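# Load two AA batteries into a remote control

## Task

Fit both AA batteries into the open battery bay of the remote control, each with correct polarity and fully seated against its spring. Moving the remote control is allowed.

## Robot and tools

Robot: two arms, left_arm and right_arm, each with a parallel two-finger gripper. Calibrated bases in the scene frame: left_arm at (+0.003, +0.322, +0.011) m, right_arm at (-0.001, -0.319, +0.012) m, both nearly level and facing +x. Scene frame: origin at table-top height, halfway between the nominal bases, roughly 5 to 10 cm inside the near table edge; +z up, +x out across the table, left_arm on the +y side. Arm names do not match image left/right.

Frames: every hand pose, velocity, target and wrist-camera pose is reported in that arm's own base frame. Fixed cameras and the table use the scene frame. Gripper axes: fingers point along +z, and they open and close along y. end_effector_position is the spot between the pads, just under 1 cm behind the tips.

Row format (shared by execute_actions and move): one flat list of 14 numbers covering both arms, each in [-1, 1]: dx, dy, dz, rx, ry, rz, opening for left_arm, then the same seven for right_arm. The first six of each arm are an offset, not a pose: measured from that arm's Hand target as it stood when the action or move began, along that arm's base axes, with rotation about the Hand target's position. Scale: 1.0 = 0.6 m for dx, dy, dz, and 1.0 = 180 degrees for the rotation vector rx, ry, rz. A translation longer than 1.0 gets shortened along its direction. Sending the same offset again moves the arm further. All six zero re-commands the current Hand target. Opening is absolute, not an offset: +1 fully open (about 87 mm gap), +0.5 about 69 mm, 0 about 43 mm, -0.5 about 18 mm, -1 closed. A 0 is a real command, so to leave a gripper unchanged repeat its present value (see Tool commands).

execute_actions: actions is a list of actions; each action is a table of up to 15 rows, one per 1/30 s step, and a short table repeats its last row to fill 15 steps. Every row in an action counts from the start pose of that action, not from the row before. cameras: list of names, ["all"], [] or null; images come only when asked for or when actions is empty. Unknown camera names invalidate the call.

move: target is one 14-number row or a list of up to 15 rows, all counted from the same starting Hand targets. Straight-line paths, finishing together, at least 0.5 s, cut off after 10 s. speed: m/s, 0.002 to 2.9, default 0.25 (turn rate up to twice that in rad/s), one number or one per target. blend: corner rounding in metres per target, 0 means stop at each. opening_speed: rate of opening change per second on the -1..+1 scale, 0.2 or more. blocking=false returns after about 0.5 s while motion continues. Paths ignore obstacles and the other arm; faster moves lag, stray and hit harder, and aiming further past a contact presses harder. Steer around an arm's own base rather than close past it. The result ends with a move: line giving the outcome (done, off_target, moving, held, fault) and limits (paced = pose clipped, held = steps withheld). Done means at rest within 10 mm and 2 degrees; it says nothing about contact.

wait: seconds 0 to 10; arms hold their last commands; a running move keeps going. stop: brakes a running move (needs stopping distance). zoom_image: camera (cam_high, cam_low, cam_left_wrist, cam_right_wrist) and region [x0, y0, x1, y1] in pixels from the top-left, at most 504 by 504, using the latest image. finished_scene: scene = the current scene number; final, only call once the batteries stay seated with the robot let go.

Results: end_effector_position (m) and end_effector_quat_wxyz per arm in its base frame; Hand target (last commanded pose after clipping, the base for the next offsets); Tool commands; grip_measured on the same scale as opening (Joint positions give it as 0 closed to 1 open); Joint positions, Joint velocities (possibly omitted when all are at noise level), Joint torques (include arm weight, have offsets; entries 1 to 3 wrap at plus or minus 28 N m); motor temperatures; per-step positions for execute_actions only. Reported poses can be off by a few cm, more at long reach.

Behaviour: orientation commands are clipped to 40 degrees from the measured orientation each step. Friction and gravity often leave the gripper short, low or tilted; check after each move and send the remaining gap as an offset. Tiny moves may not happen or may go sideways. A blocked arm keeps pushing until commanded back past the gripper. To grasp, command about 0.04 below grip_measured at first contact; grip readings can be off by about 1 mm. Pad force is about 20 N; fast closing squeezes harder.

Cameras: cam_high and cam_low fixed behind the arms, plus cam_left_wrist and cam_right_wrist; all 672x504. Calibration is approximate.

Avoid: dropping parts or releasing moving ones, knocking anything off the table, slamming or hard pushing, contact between the two grippers or arms, strain on a wrist camera cable, and hitting the bar, plate and rail behind the table (up to about 3 cm high). Limit heat: long loads, stretched arms and pushing at unreachable poses heat motors; MOTOR HOT shows at 75 °C, a fault folds the arm at 90 °C. Objects may occasionally get nudged by outside pushes.

Each tool is called in YAML: its name, and indented under it one key for each argument.

## Session

execute_actions:
  actions: []

Scene clock: 0.00 s.
left_arm: end_effector_position=(+0.3757, +0.0089, +0.0515) grip_measured=+1.000 end_effector_quat_wxyz=(+0.594, +0.021, +0.803, +0.040) | right_arm: end_effector_position=(+0.3722, +0.0086, +0.0364) grip_measured=+0.976 end_effector_quat_wxyz=(+0.546, +0.010, +0.838, -0.023)
Joint positions: left_arm=[-0.006 1.554 0.302 0.957 -0.044 0.079 1] | right_arm=[0.077 1.535 0.366 0.75 0.119 0.023 0.988]
Joint velocities: within noise
Joint torques (N m): no reading
Motor temperatures (°C): left_arm=[20 21 21 21 20 21 23] | right_arm=[19 20 22 22 22 22 20]
Heat: left arm: 23 °C; right arm: 22 °C.
Hand target: left_arm +0.3794, +0.0097, +0.0591; +0.604, +0.019, +0.796, +0.040 | right_arm +0.3725, +0.0093, +0.0369; +0.545, +0.009, +0.838, -0.022
Tool commands: left_gripper/opening=+1.0 right_gripper/opening=+1.0

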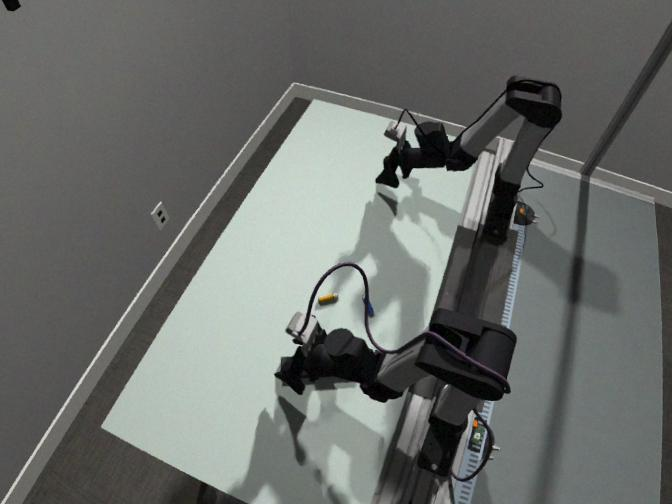

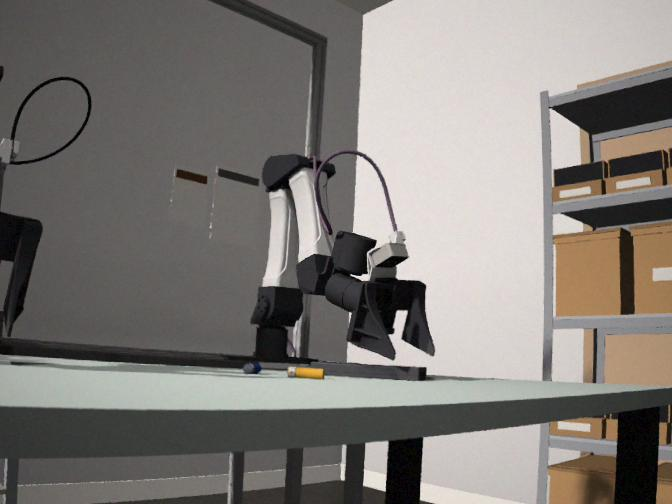

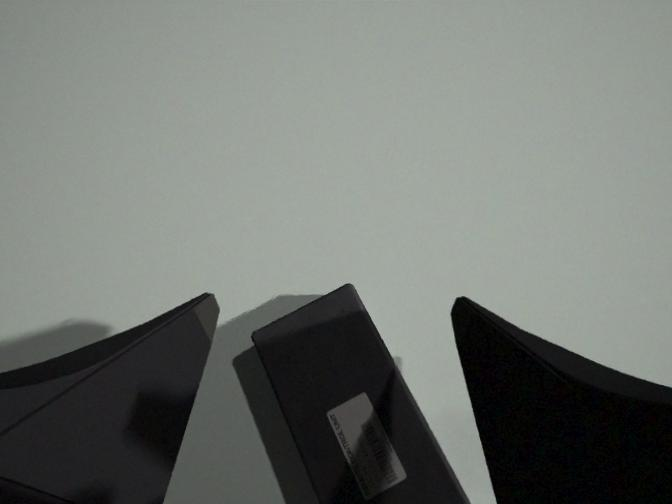

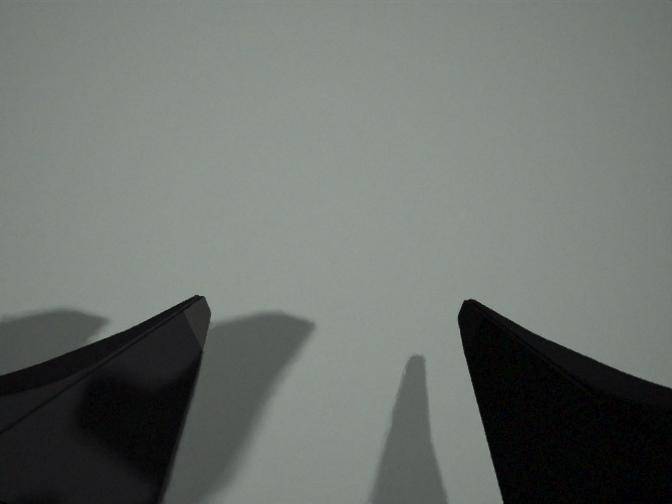

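zoom_image:
  camera: "cam_left_wrist"
  region: [200, 260, 500, 504]

zoom_image:
  camera: "cam_high"
  region: [250, 230, 450, 400]

zoom_image:
  camera: "cam_low"
  region: [200, 330, 360, 400]

Scaled by 1.680 from the camera's 672x504 image, which has a finer 960x720 frame.

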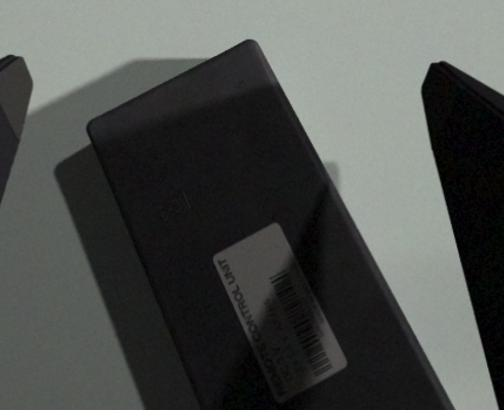

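Scaled by 2.520 from the camera's 672x504 image, which has a finer 960x720 frame.

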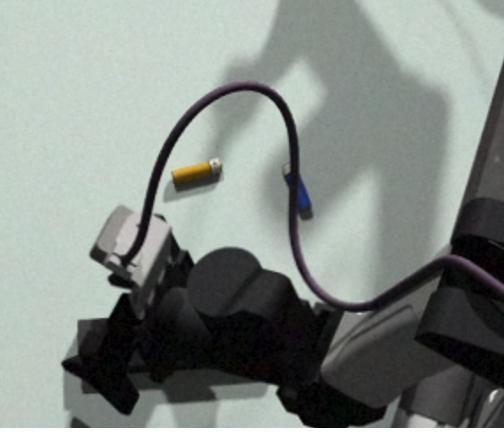

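Scaled by 3.150 from the camera's 672x504 image, which has a finer 960x720 frame.

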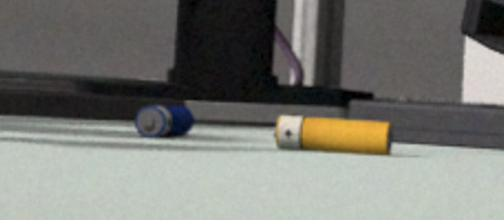

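move:
  target: [-0.15,-0.1,0.27,0,0.1,0,1,0,0,0,0,0,0,1]
  cameras: ["all"]

Scene clock: 3.53 s.
left_arm: end_effector_position=(+0.2855, -0.0491, +0.2046) grip_measured=+1.000 end_effector_quat_wxyz=(+0.457, +0.036, +0.888, +0.041) | right_arm: end_effector_position=(+0.3722, +0.0086, +0.0364) grip_measured=+0.976 end_effector_quat_wxyz=(+0.546, +0.010, +0.838, -0.023)
Joint positions: left_arm=[-0.347 0.976 0.948 -0.628 -0.32 -0.108 1] | right_arm=[0.077 1.535 0.366 0.75 0.119 0.023 0.988]
Joint torques (N m): left_arm=[-0.43 -2.13 12.07 1.93 -0.32 -0.06] | right_arm=[-0.03 -4.31 5.86 2.06 0.02 0.12]
Heat: left arm: 23 °C; right arm: 24 °C.
Hand target: left_arm +0.2894, -0.0503, +0.2212; +0.472, +0.025, +0.880, +0.037 | right_arm +0.3725, +0.0093, +0.0369; +0.545, +0.009, +0.838, -0.022
Off the commanded pose: left_arm 0.017 m, 2 deg | right_arm 0.001 m, 0 deg.
move: off_target (left_arm)
camera_calibration:
cam_left_wrist: T_world_to_cam=[[-0.0188933, -0.993619, -0.111198, -0.0220196], [-0.996641, 0.02758, -0.0771067, 0.323443], [0.0796815, 0.109368, -0.990802, 0.333102], [0, 0, 0, 1]] pos_world=[0.295398, -0.0672304, 0.352529]

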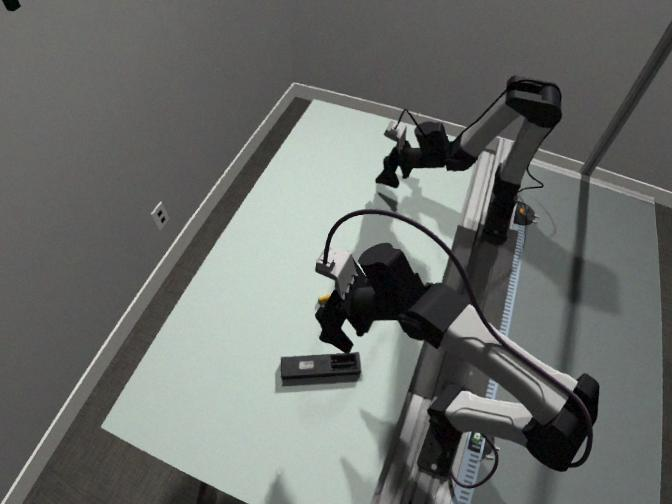

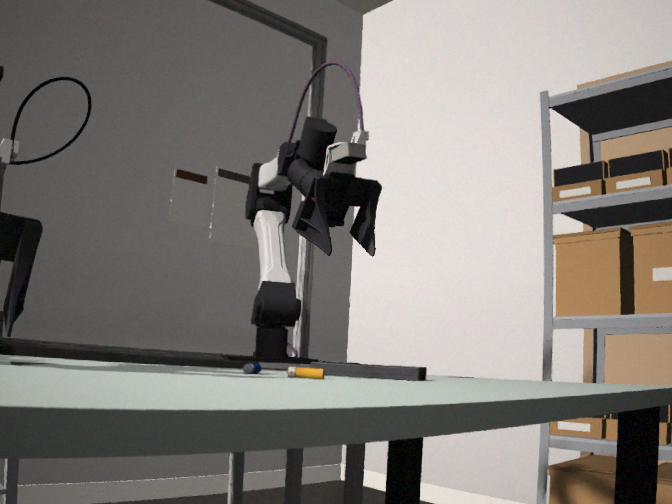

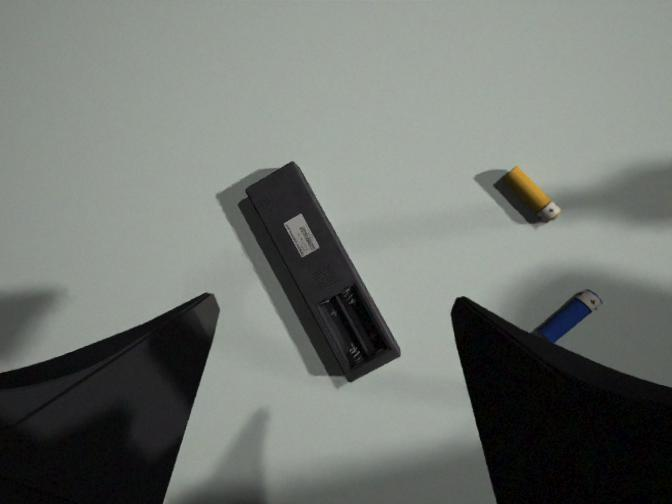

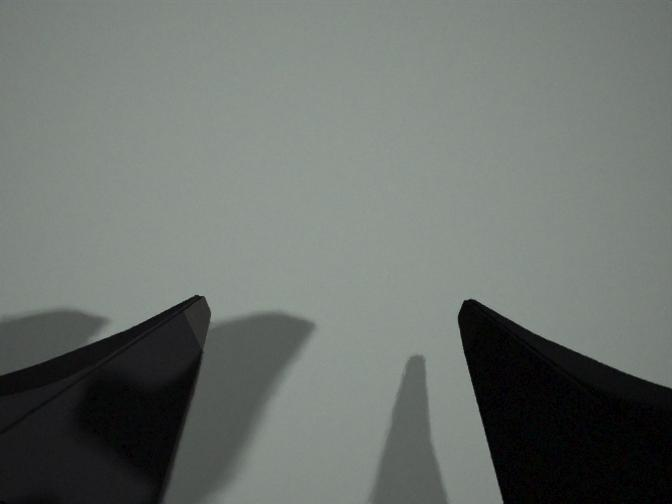

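zoom_image:
  camera: "cam_left_wrist"
  region: [290, 260, 430, 390]

zoom_image:
  camera: "cam_left_wrist"
  region: [470, 150, 630, 350]

Scaled by 3.600 from the camera's 672x504 image, which has a finer 960x720 frame.

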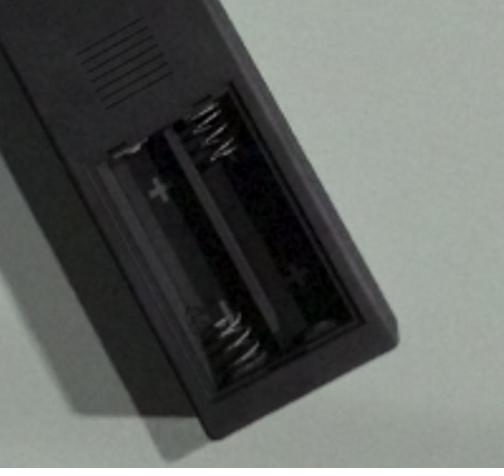

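Scaled by 2.520 from the camera's 672x504 image, which has a finer 960x720 frame.

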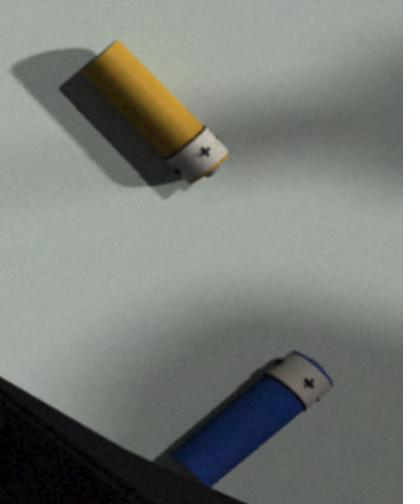

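move:
  target: [0.030,0.0555,-0.19,-0.0745,0.1923,0.1594,1,0,0,0,0,0,0,1]
  cameras: ["all"]

Scene clock: 12.60 s.
left_arm: end_effector_position=(+0.3010, -0.0167, +0.0983) grip_measured=+1.000 end_effector_quat_wxyz=(+0.161, -0.224, +0.960, +0.047) | right_arm: end_effector_position=(+0.3722, +0.0086, +0.0364) grip_measured=+0.976 end_effector_quat_wxyz=(+0.546, +0.010, +0.838, -0.023)
Joint positions: left_arm=[-0.097 1.556 1.202 -0.938 -0.191 -0.53 1] | right_arm=[0.077 1.535 0.366 0.75 0.119 0.023 0.988]
Joint torques (N m): left_arm=[0.47 -6.28 10.7 0.84 -0.18 -0.06] | right_arm=[-0.01 -4.33 5.72 2.04 0.05 0.11]
Motor temperatures (°C): left_arm=[20 21 25 22 20 21 23] | right_arm=[19 21 24 27 22 22 20]
Heat: left arm: 25 °C; right arm: 27 °C.
Hand target: left_arm +0.3073, -0.0169, +0.1071; +0.169, -0.234, +0.957, +0.041 | right_arm +0.3725, +0.0093, +0.0369; +0.545, +0.009, +0.838, -0.022
Off the commanded pose: left_arm 0.011 m, 2 deg | right_arm 0.001 m, 0 deg.
move: off_target (left_arm)
camera_calibration:
cam_left_wrist: T_world_to_cam=[[0.447884, -0.893668, -0.0275386, -0.148415], [-0.762694, -0.397954, 0.509834, 0.194615], [-0.466582, -0.207343, -0.859832, 0.369263], [0, 0, 0, 1]] pos_world=[0.387195, 0.0213782, 0.214195]

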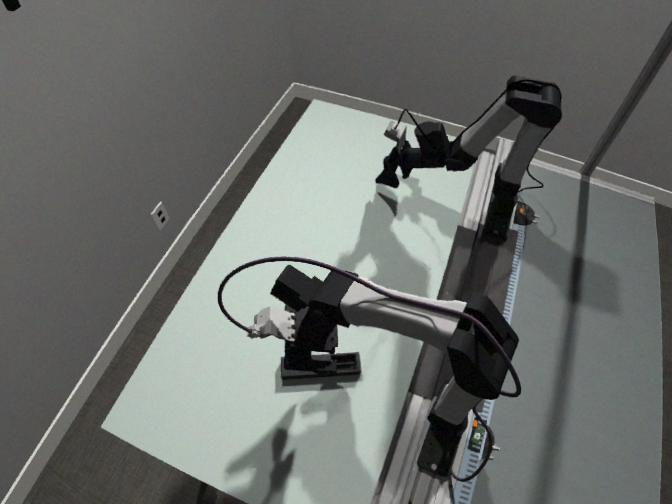

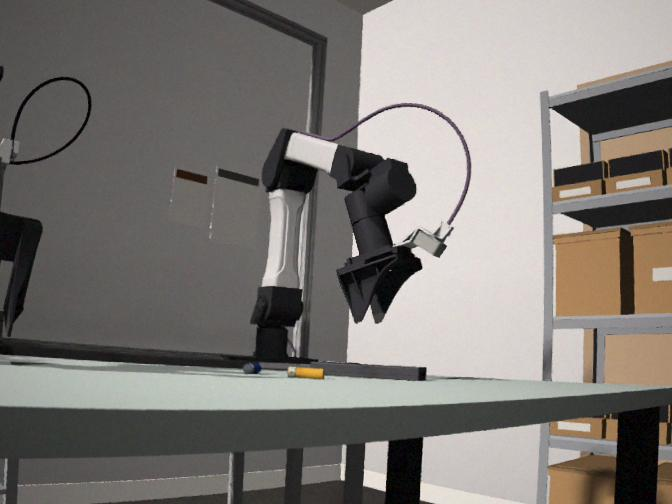

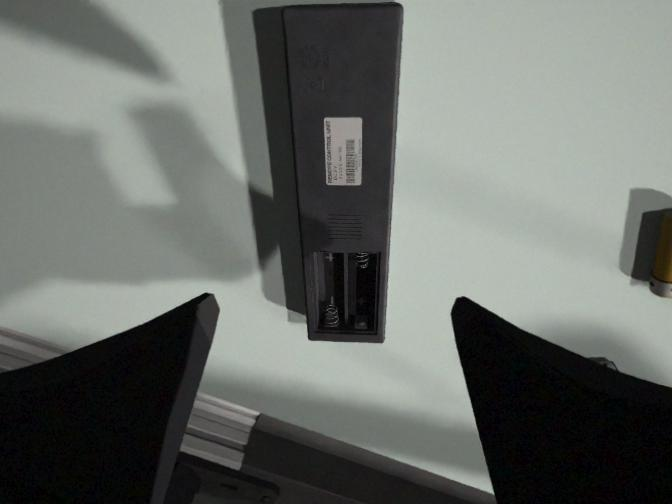

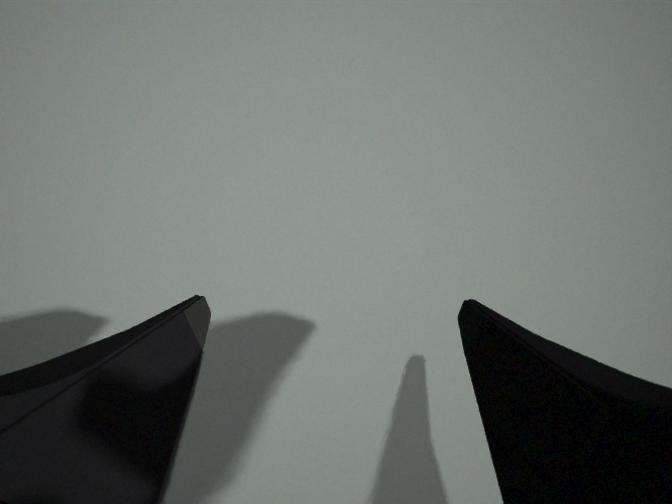

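move:
  target: [0.012,-0.002,-0.142,0,0,0,1,0,0,0,0,0,0,1]
  cameras: ["cam_left_wrist","cam_low"]
  speed: 0.12

Scene clock: 14.83 s.
left_arm: end_effector_position=(+0.3139, -0.0184, +0.0252) grip_measured=+1.000 end_effector_quat_wxyz=(+0.167, -0.226, +0.959, +0.044) | right_arm: end_effector_position=(+0.3722, +0.0086, +0.0364) grip_measured=+0.976 end_effector_quat_wxyz=(+0.546, +0.010, +0.838, -0.023)
Joint positions: left_arm=[-0.097 1.667 1.015 -0.627 -0.189 -0.532 1] | right_arm=[0.077 1.535 0.366 0.75 0.119 0.023 0.988]
Joint torques (N m): left_arm=[0.27 -6.83 5.76 1.2 -0.18 -0.07] | right_arm=[0.02 -4.34 5.72 2.06 0.04 0.16]
Heat: left arm: 25 °C; right arm: 27 °C.
Hand target: left_arm +0.3146, -0.0182, +0.0221; +0.169, -0.234, +0.957, +0.041 | right_arm +0.3725, +0.0093, +0.0369; +0.545, +0.009, +0.838, -0.022
Off the commanded pose: left_arm 0.003 m, 1 deg | right_arm 0.001 m, 0 deg.
move: done
camera_calibration:
cam_left_wrist: T_world_to_cam=[[0.449642, -0.893021, -0.0183049, -0.158487], [-0.768676, -0.397309, 0.501281, 0.243188], [-0.454928, -0.211327, -0.865091, 0.308535], [0, 0, 0, 1]] pos_world=[0.398557, 0.0202902, 0.142104]
Images, in order (width x height): cam_low 672x504, cam_left_wrist 672x504.

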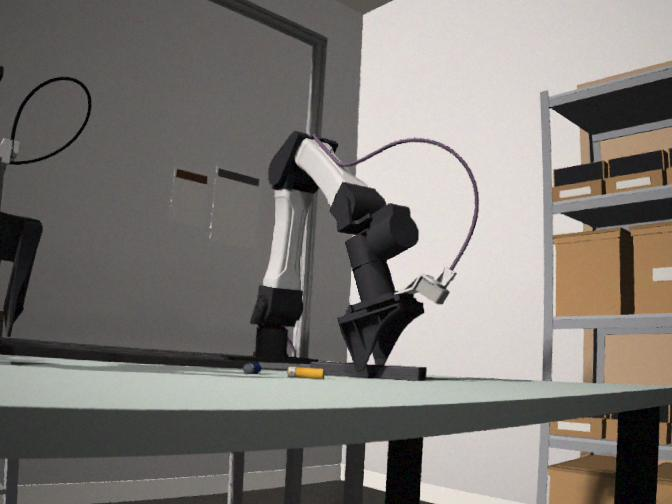

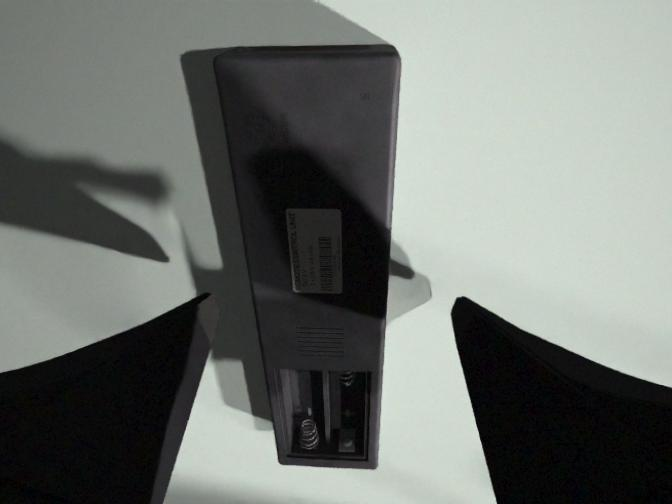

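move:
  target:
    - [0,0,-0.022,0,0,0,1,0,0,0,0,0,0,1]
    - [0,0,-0.022,0,0,0,0,0,0,0,0,0,0,1]
  cameras: ["cam_left_wrist","cam_low"]
  speed: 0.05
  opening_speed: 0.6

Scene clock: 18.07 s.
left_arm: end_effector_position=(+0.3171, -0.0189, +0.0157) grip_measured=+0.098 end_effector_quat_wxyz=(+0.173, -0.227, +0.958, +0.041) | right_arm: end_effector_position=(+0.3722, +0.0086, +0.0364) grip_measured=+0.976 end_effector_quat_wxyz=(+0.546, +0.010, +0.838, -0.023)
Joint positions: left_arm=[-0.097 1.684 0.99 -0.572 -0.188 -0.533 0.549] | right_arm=[0.077 1.535 0.366 0.75 0.119 0.023 0.988]
Joint torques (N m): left_arm=[0.29 -6.31 4.72 1.23 -0.21 -0.03] | right_arm=[-0.02 -4.22 5.86 2.03 -0.01 0.13]
Heat: left arm: 25 °C; right arm: 28 °C.
Hand target: left_arm +0.3146, -0.0181, +0.0088; +0.169, -0.234, +0.957, +0.041 | right_arm +0.3725, +0.0093, +0.0369; +0.545, +0.009, +0.838, -0.022
Off the commanded pose: left_arm 0.007 m, 1 deg | right_arm 0.001 m, 0 deg.
move: done
camera_calibration:
cam_left_wrist: T_world_to_cam=[[0.45043, -0.892754, -0.0100966, -0.160935], [-0.77485, -0.396511, 0.492328, 0.25227], [-0.443531, -0.213936, -0.870351, 0.297969], [0, 0, 0, 1]] pos_world=[0.40012, 0.0200982, 0.133513]
Images, in order (width x height): cam_low 672x504, cam_left_wrist 672x504.

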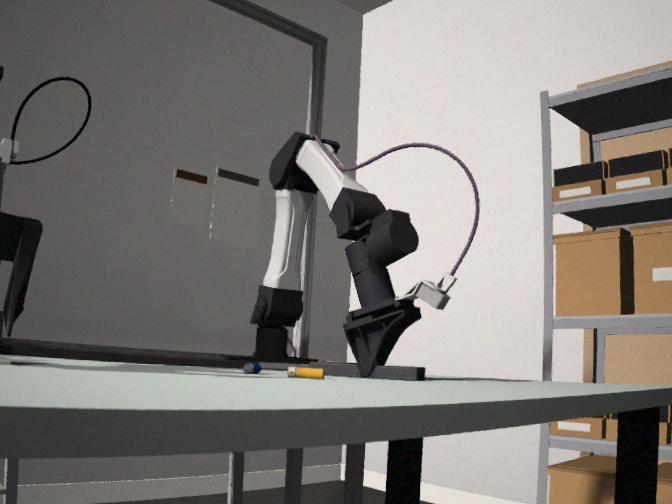

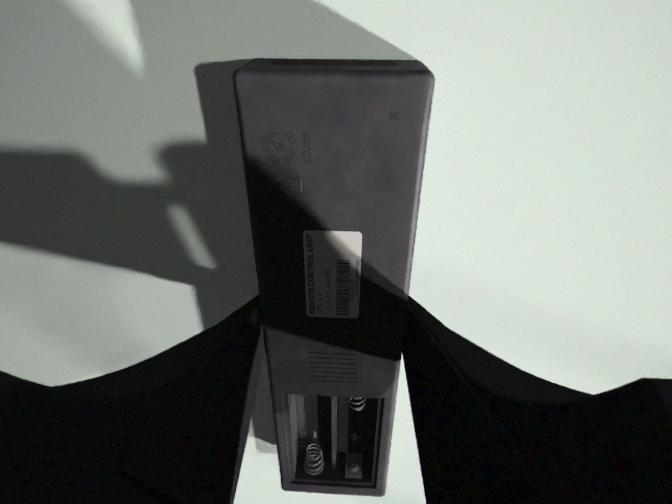

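move:
  target:
    - [0,0,0.13,0,0,0,0,0,0,0,0,0,0,1]
    - [-0.037,-0.57,0.15,0,0,-0.639,0,0,0,0,0,0,0,1]
  cameras: ["all"]
  speed: [0.1,0.3]

Scene clock: 26.37 s.
left_arm: end_effector_position=(+0.2907, -0.3534, +0.0895) grip_measured=+0.098 end_effector_quat_wxyz=(+0.116, +0.675, +0.720, -0.113) | right_arm: end_effector_position=(+0.3722, +0.0086, +0.0364) grip_measured=+0.976 end_effector_quat_wxyz=(+0.546, +0.010, +0.838, -0.023)
Joint positions: left_arm=[-0.858 2.194 2.005 -1.123 0.2 0.622 0.549] | right_arm=[0.077 1.535 0.366 0.75 0.119 0.023 0.988]
Joint torques (N m): left_arm=[-0.18 -11.62 11.22 0.77 0.26 0.24] | right_arm=[0.14 -4.18 5.91 2.05 0.03 0.13]
Heat: left arm: 26 °C; right arm: 29 °C.
Hand target: left_arm +0.2922, -0.3601, +0.0988; +0.125, +0.681, +0.711, -0.120 | right_arm +0.3725, +0.0093, +0.0369; +0.545, +0.009, +0.838, -0.022
Off the commanded pose: left_arm 0.012 m, 2 deg | right_arm 0.001 m, 0 deg.
move: off_target (left_arm)
camera_calibration:
cam_left_wrist: T_world_to_cam=[[-0.997846, -0.065569, -0.00217348, 0.265843], [-0.0571589, 0.852643, 0.519358, 0.29325], [-0.0322006, 0.518364, -0.854554, 0.41671], [0, 0, 0, 1]] pos_world=[0.29545, -0.448614, 0.204377]

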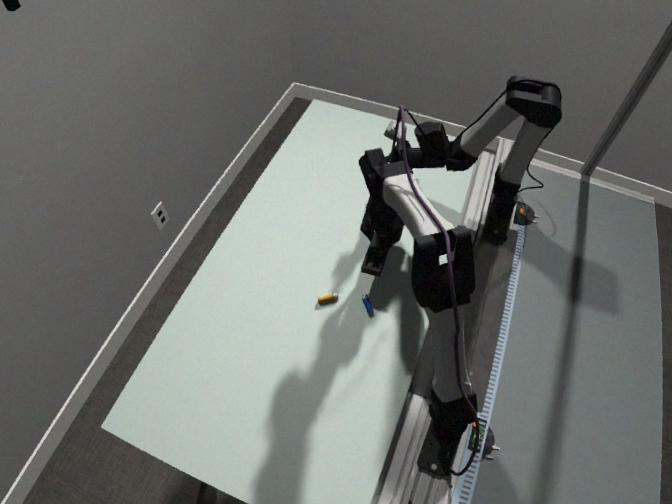

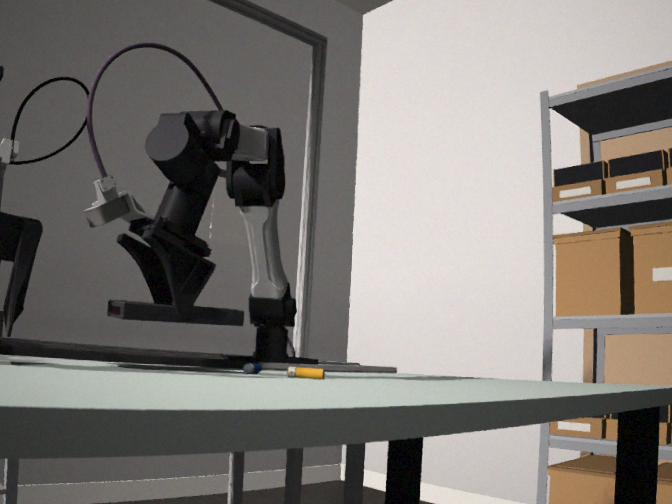

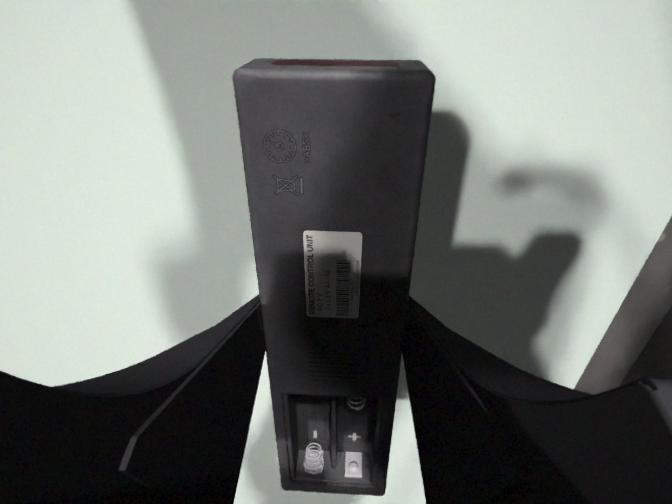

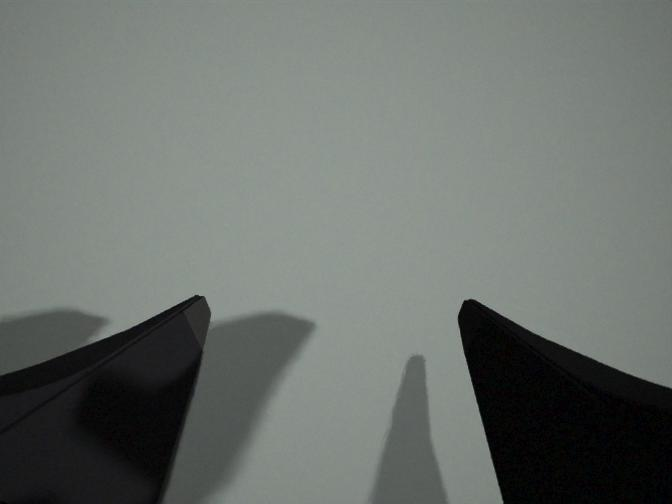

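move:
  target: [0.002,-0.006,-0.113,0,0,0,0,0,0,0,0,0,0,1]
  cameras: ["cam_low"]
  speed: 0.08

zoom_image:
  camera: "cam_low"
  region: [60, 280, 340, 400]

Scene clock: 28.27 s.
left_arm: end_effector_position=(+0.2957, -0.3592, +0.0328) grip_measured=+0.098 end_effector_quat_wxyz=(+0.122, +0.675, +0.719, -0.114) | right_arm: end_effector_position=(+0.3722, +0.0086, +0.0364) grip_measured=+0.976 end_effector_quat_wxyz=(+0.546, +0.010, +0.838, -0.023)
Joint positions: left_arm=[-0.858 2.229 1.834 -0.906 0.2 0.623 0.549] | right_arm=[0.077 1.535 0.366 0.75 0.119 0.023 0.988]
Joint torques (N m): left_arm=[-0.44 -12.16 6.3 1.16 0.25 0.16] | right_arm=[0.01 -4.33 5.74 2.05 0.05 0.17]
Heat: left arm: 26 °C; right arm: 29 °C.
Hand target: left_arm +0.2934, -0.3639, +0.0311; +0.126, +0.681, +0.711, -0.120 | right_arm +0.3725, +0.0093, +0.0369; +0.545, +0.009, +0.838, -0.022
Off the commanded pose: left_arm 0.005 m, 1 deg | right_arm 0.001 m, 0 deg.
move: done
Images, in order (width x height): cam_low 672x504.

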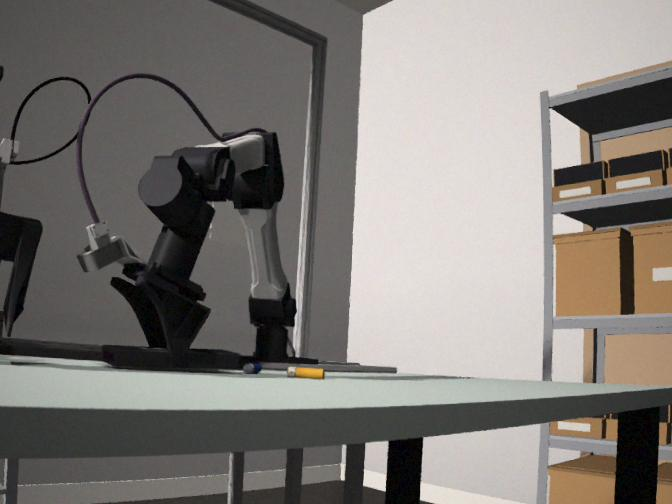

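Scaled by 1.800 from the camera's 672x504 image, which has a finer 960x720 frame.

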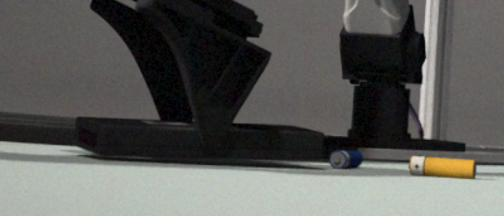

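move:
  target: [-0.002,0,-0.012,0,0,0,0,0,0,0,0,0,0,1]
  cameras: ["cam_low"]
  speed: 0.03

zoom_image:
  camera: "cam_low"
  region: [60, 280, 340, 400]

Scene clock: 29.57 s.
left_arm: end_effector_position=(+0.2968, -0.3607, +0.0280) grip_measured=+0.098 end_effector_quat_wxyz=(+0.127, +0.675, +0.718, -0.115) | right_arm: end_effector_position=(+0.3722, +0.0086, +0.0364) grip_measured=+0.976 end_effector_quat_wxyz=(+0.546, +0.010, +0.838, -0.023)
Joint positions: left_arm=[-0.858 2.229 1.813 -0.874 0.202 0.623 0.549] | right_arm=[0.077 1.535 0.366 0.75 0.119 0.023 0.988]
Joint torques (N m): left_arm=[-0.73 -12.08 5.76 1.14 0.24 0.17] | right_arm=[0.21 -4.23 5.85 2.04 -0.02 0.14]
Heat: left arm: 26 °C; right arm: 30 °C.
Hand target: left_arm +0.2922, -0.3638, +0.0239; +0.126, +0.681, +0.711, -0.120 | right_arm +0.3725, +0.0093, +0.0369; +0.545, +0.009, +0.838, -0.022
Off the commanded pose: left_arm 0.007 m, 1 deg | right_arm 0.001 m, 0 deg.
move: done
Images, in order (width x height): cam_low 672x504.

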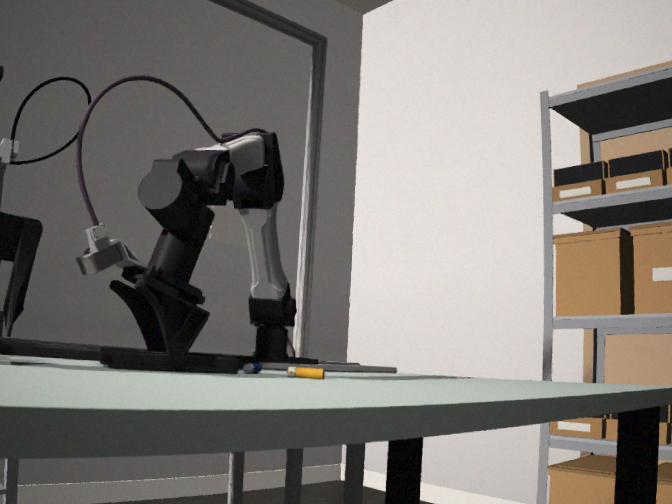

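Scaled by 1.800 from the camera's 672x504 image, which has a finer 960x720 frame.

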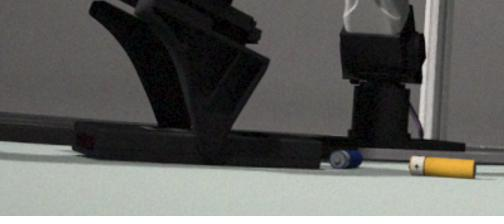

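move:
  target:
    - [-0.003,0.003,-0.008,0,0,0,0,0,0,0,0,0,0,1]
    - [-0.003,0.003,-0.006,0,0,0,0.6,0,0,0,0,0,0,1]
  cameras: ["cam_low","cam_left_wrist"]
  speed: 0.03
  opening_speed: 0.5

zoom_image:
  camera: "cam_low"
  region: [60, 280, 340, 400]

Scene clock: 32.40 s.
left_arm: end_effector_position=(+0.2945, -0.3626, +0.0238) grip_measured=+0.600 end_effector_quat_wxyz=(+0.128, +0.677, +0.715, -0.117) | right_arm: end_effector_position=(+0.3722, +0.0086, +0.0364) grip_measured=+0.976 end_effector_quat_wxyz=(+0.546, +0.010, +0.838, -0.023)
Joint positions: left_arm=[-0.864 2.229 1.796 -0.853 0.203 0.623 0.8] | right_arm=[0.077 1.535 0.366 0.75 0.119 0.023 0.988]
Joint torques (N m): left_arm=[-0.27 -12.63 4.94 1.12 0.23 0.17] | right_arm=[-0.03 -4.27 6.11 2.04 0.02 0.15]
Heat: left arm: 26 °C; right arm: 30 °C.
Hand target: left_arm +0.2904, -0.3619, +0.0201; +0.125, +0.681, +0.711, -0.120 | right_arm +0.3725, +0.0093, +0.0369; +0.545, +0.009, +0.838, -0.022
Off the commanded pose: left_arm 0.005 m, 1 deg | right_arm 0.001 m, 0 deg.
move: done
camera_calibration:
cam_left_wrist: T_world_to_cam=[[-0.998142, -0.0588843, -0.0156734, 0.271645], [-0.0588239, 0.864035, 0.499983, 0.340452], [-0.0158988, 0.499976, -0.865893, 0.354395], [0, 0, 0, 1]] pos_world=[0.296801, -0.455356, 0.140905]
Images, in order (width x height): cam_low 672x504, cam_left_wrist 672x504.

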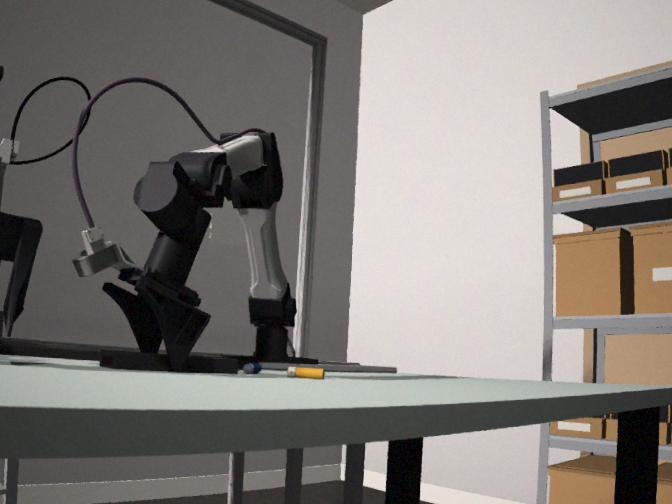

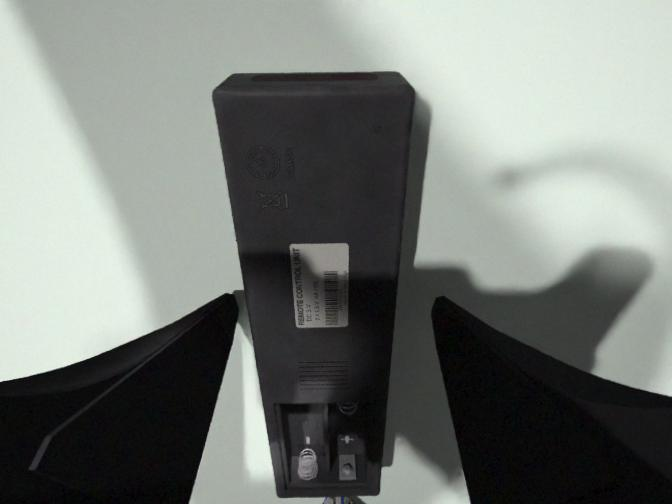

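Scaled by 1.800 from the camera's 672x504 image, which has a finer 960x720 frame.

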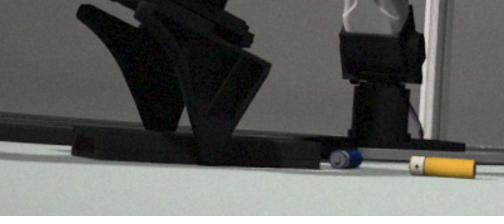

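move:
  target:
    - [0,0,0.15,0,0,0,0.9,0,0,0,0,0,0,1]
    - [-0.033,0.437,0.35,0,0,0.333,0.9,0,0,0,0,0,0,1]
  speed: [0.1,0.3]
  blend: 0.03

move:
  target: [0,0,0,0,0,0,0.9,-0.1475,0.225,0.117,-0.0836,0.1007,0.5044,1]
  cameras: ["all"]

Scene clock: 37.07 s.
left_arm: end_effector_position=(+0.2729, -0.1018, +0.2169) grip_measured=+0.900 end_effector_quat_wxyz=(+0.152, +0.243, +0.957, -0.042) | right_arm: end_effector_position=(+0.3722, +0.0086, +0.0364) grip_measured=+0.976 end_effector_quat_wxyz=(+0.546, +0.010, +0.838, -0.023)
Joint positions: left_arm=[-0.345 1.562 1.685 -1.381 0.053 0.143 0.95] | right_arm=[0.077 1.535 0.366 0.75 0.119 0.023 0.988]
Joint torques (N m): left_arm=[0.23 -8.7 9.37 0.9 -0.07 -0.05] | right_arm=[-0.01 -4.23 5.76 2.05 0.03 0.14]
Motor temperatures (°C): left_arm=[20 26 26 22 20 21 23] | right_arm=[19 22 25 31 22 22 20]
Heat: left arm: 26 °C; right arm: 31 °C.
Hand target: left_arm +0.2706, -0.0998, +0.2302; +0.169, +0.235, +0.956, -0.041 | right_arm +0.3725, +0.0093, +0.0369; +0.545, +0.009, +0.838, -0.022
Off the commanded pose: left_arm 0.014 m, 2 deg | right_arm 0.001 m, 0 deg.
move: off_target (left_arm)

Scene clock: 41.23 s.
left_arm: end_effector_position=(+0.2728, -0.1018, +0.2169) grip_measured=+0.900 end_effector_quat_wxyz=(+0.152, +0.243, +0.957, -0.042) | right_arm: end_effector_position=(+0.2814, +0.1397, +0.1056) grip_measured=+0.976 end_effector_quat_wxyz=(-0.271, +0.647, -0.661, -0.265)
Joint positions: left_arm=[-0.345 1.562 1.685 -1.381 0.053 0.143 0.95] | right_arm=[0.164 1.577 1.158 -0.972 -0.761 -1.312 0.988]
Joint torques (N m): left_arm=[0.27 -8.76 9.44 0.89 -0.1 -0.05] | right_arm=[0.73 -3.6 8.54 0.52 -0.65 -0.02]
Heat: left arm: 27 °C; right arm: 30 °C.
Hand target: left_arm +0.2707, -0.0998, +0.2302; +0.169, +0.235, +0.956, -0.041 | right_arm +0.2839, +0.1443, +0.1071; -0.271, +0.653, -0.653, -0.271
Off the commanded pose: left_arm 0.014 m, 2 deg | right_arm 0.006 m, 1 deg.
move: off_target (left_arm)
camera_calibration:
cam_left_wrist: T_world_to_cam=[[-0.475192, -0.879877, -0.00294487, 0.0393895], [-0.748758, 0.402616, 0.526557, 0.152786], [-0.46212, 0.25242, -0.850135, 0.483926], [0, 0, 0, 1]] pos_world=[0.356749, -0.149009, 0.331068]
cam_right_wrist: T_world_to_cam=[[0.999994, -0.00298674, 0.00144665, -0.282513], [-0.00311558, -0.995057, 0.0992582, 0.150822], [0.00114304, -0.0992622, -0.995061, 0.257454], [0, 0, 0, 1]] pos_world=[0.282687, 0.174788, 0.241621]

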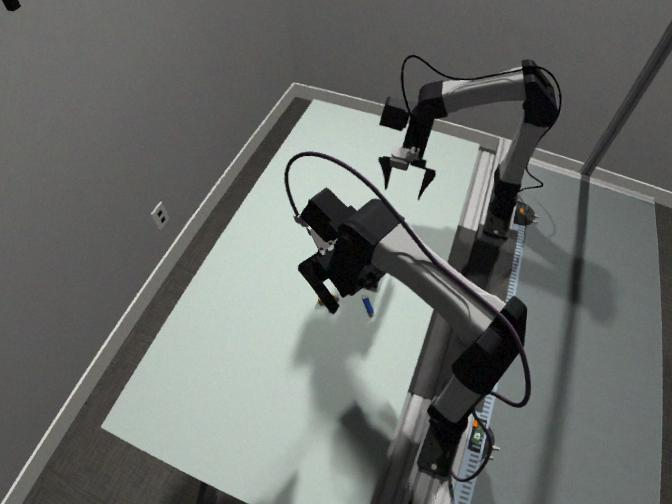

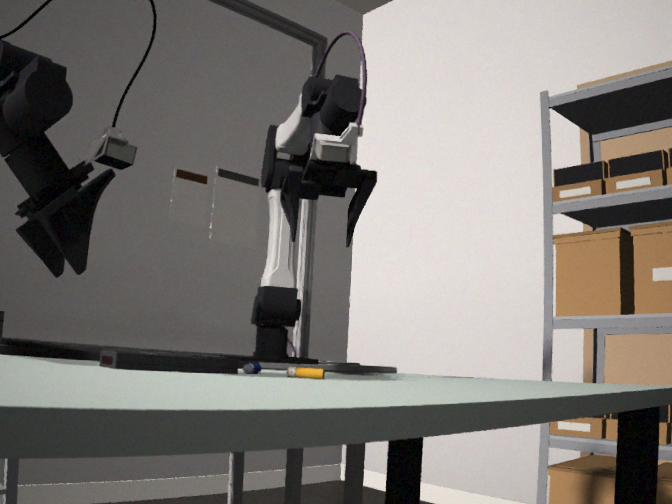

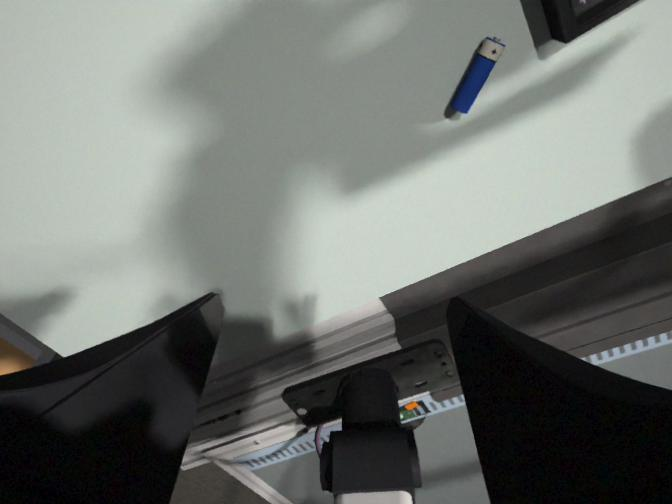

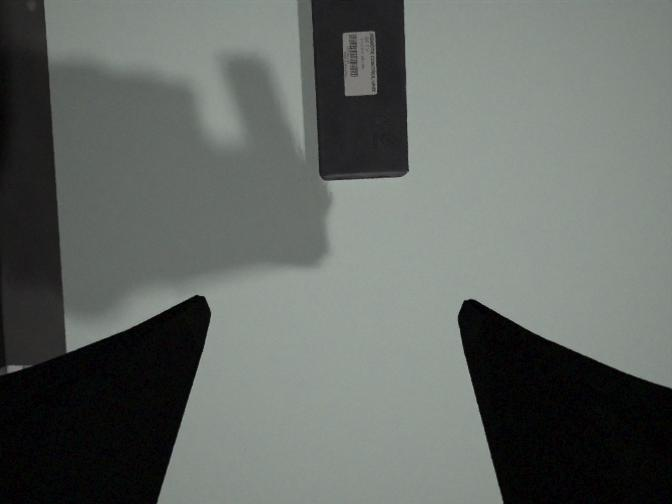

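move:
  target:
    - [0,0,0,0,0,0,0.9,0.0235,0.051,-0.075,0,0,0,1]
    - [0,0,0,0,0,0,0.9,0.0235,0.14,-0.155,0,0,0,1]
  cameras: ["cam_right_wrist","cam_low"]
  speed: [0.15,0.08]

Scene clock: 44.70 s.
left_arm: end_effector_position=(+0.2728, -0.1018, +0.2169) grip_measured=+0.900 end_effector_quat_wxyz=(+0.152, +0.243, +0.957, -0.042) | right_arm: end_effector_position=(+0.3038, +0.2285, +0.0258) grip_measured=+0.976 end_effector_quat_wxyz=(-0.285, +0.656, -0.645, -0.267)
Joint positions: left_arm=[-0.345 1.562 1.685 -1.381 0.053 0.143 0.95] | right_arm=[0.413 1.794 1.033 -0.396 -0.71 -1.02 0.988]
Joint torques (N m): left_arm=[0.18 -8.69 9.46 0.88 -0.09 -0.06] | right_arm=[0.53 -5.08 5.05 1.21 -0.35 0.25]
Heat: left arm: 28 °C; right arm: 29 °C.
Hand target: left_arm +0.2707, -0.0998, +0.2302; +0.169, +0.235, +0.956, -0.041 | right_arm +0.2982, +0.2283, +0.0142; -0.271, +0.653, -0.653, -0.271
Off the commanded pose: left_arm 0.014 m, 2 deg | right_arm 0.013 m, 2 deg.
move: off_target (left_arm, right_arm)
camera_calibration:
cam_right_wrist: T_world_to_cam=[[0.999217, 0.0232731, 0.0320116, -0.311043], [0.0208163, -0.996963, 0.0750493, 0.241035], [0.033661, -0.0743242, -0.996666, 0.171303], [0, 0, 0, 1]] pos_world=[0.300015, 0.260274, 0.162599]
Images, in order (width x height): cam_low 672x504, cam_right_wrist 672x504.

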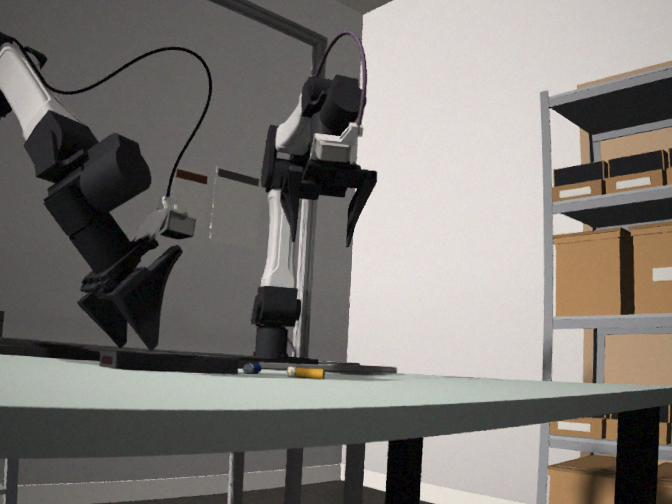

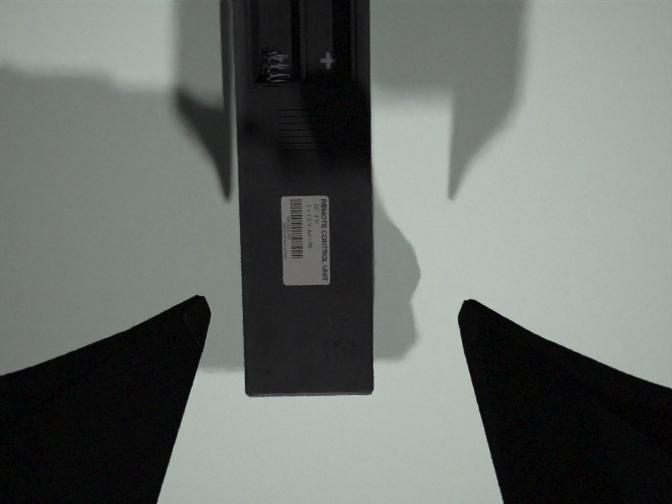

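move:
  target: [0,0,0,0,0,0,0.9,-0.017,0.01,-0.045,0,0,0,1]
  cameras: ["cam_right_wrist","cam_low"]
  speed: 0.06

Scene clock: 46.40 s.
left_arm: end_effector_position=(+0.2728, -0.1018, +0.2169) grip_measured=+0.900 end_effector_quat_wxyz=(+0.152, +0.243, +0.957, -0.042) | right_arm: end_effector_position=(+0.2951, +0.2352, +0.0016) grip_measured=+0.976 end_effector_quat_wxyz=(-0.289, +0.655, -0.645, -0.268)
Joint positions: left_arm=[-0.345 1.562 1.685 -1.381 0.053 0.143 0.95] | right_arm=[0.44 1.824 0.949 -0.253 -0.702 -0.982 0.988]
Joint torques (N m): left_arm=[0.21 -8.72 9.26 0.9 -0.09 -0.04] | right_arm=[0.95 -4.36 4.63 1.22 -0.31 0.29]
Heat: left arm: 28 °C; right arm: 29 °C.
Hand target: left_arm +0.2707, -0.0998, +0.2302; +0.169, +0.235, +0.956, -0.041 | right_arm +0.2879, +0.2342, -0.0129; -0.271, +0.653, -0.653, -0.271
Off the commanded pose: left_arm 0.014 m, 2 deg | right_arm 0.016 m, 2 deg.
move: off_target (left_arm, right_arm)
camera_calibration:
cam_right_wrist: T_world_to_cam=[[0.999175, 0.0213068, 0.0345791, -0.301246], [0.0189015, -0.997475, 0.0684535, 0.250343], [0.0359503, -0.0677434, -0.997055, 0.145747], [0, 0, 0, 1]] pos_world=[0.291026, 0.266003, 0.138598]
Images, in order (width x height): cam_low 672x504, cam_right_wrist 672x504.

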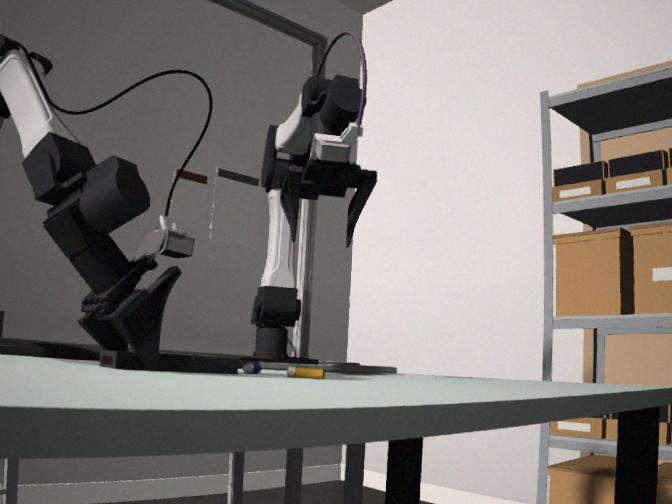

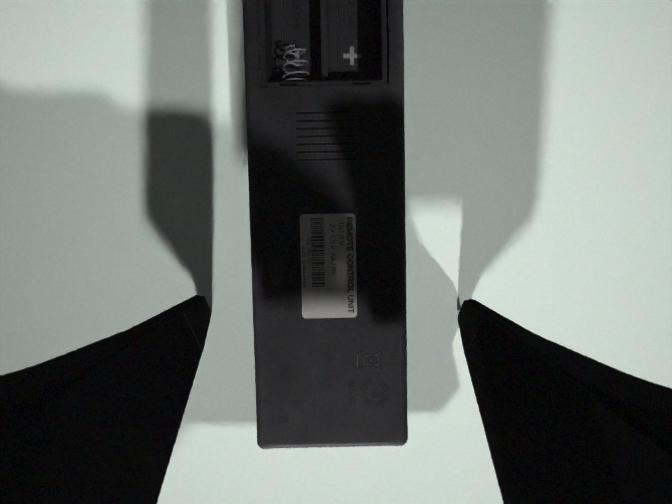

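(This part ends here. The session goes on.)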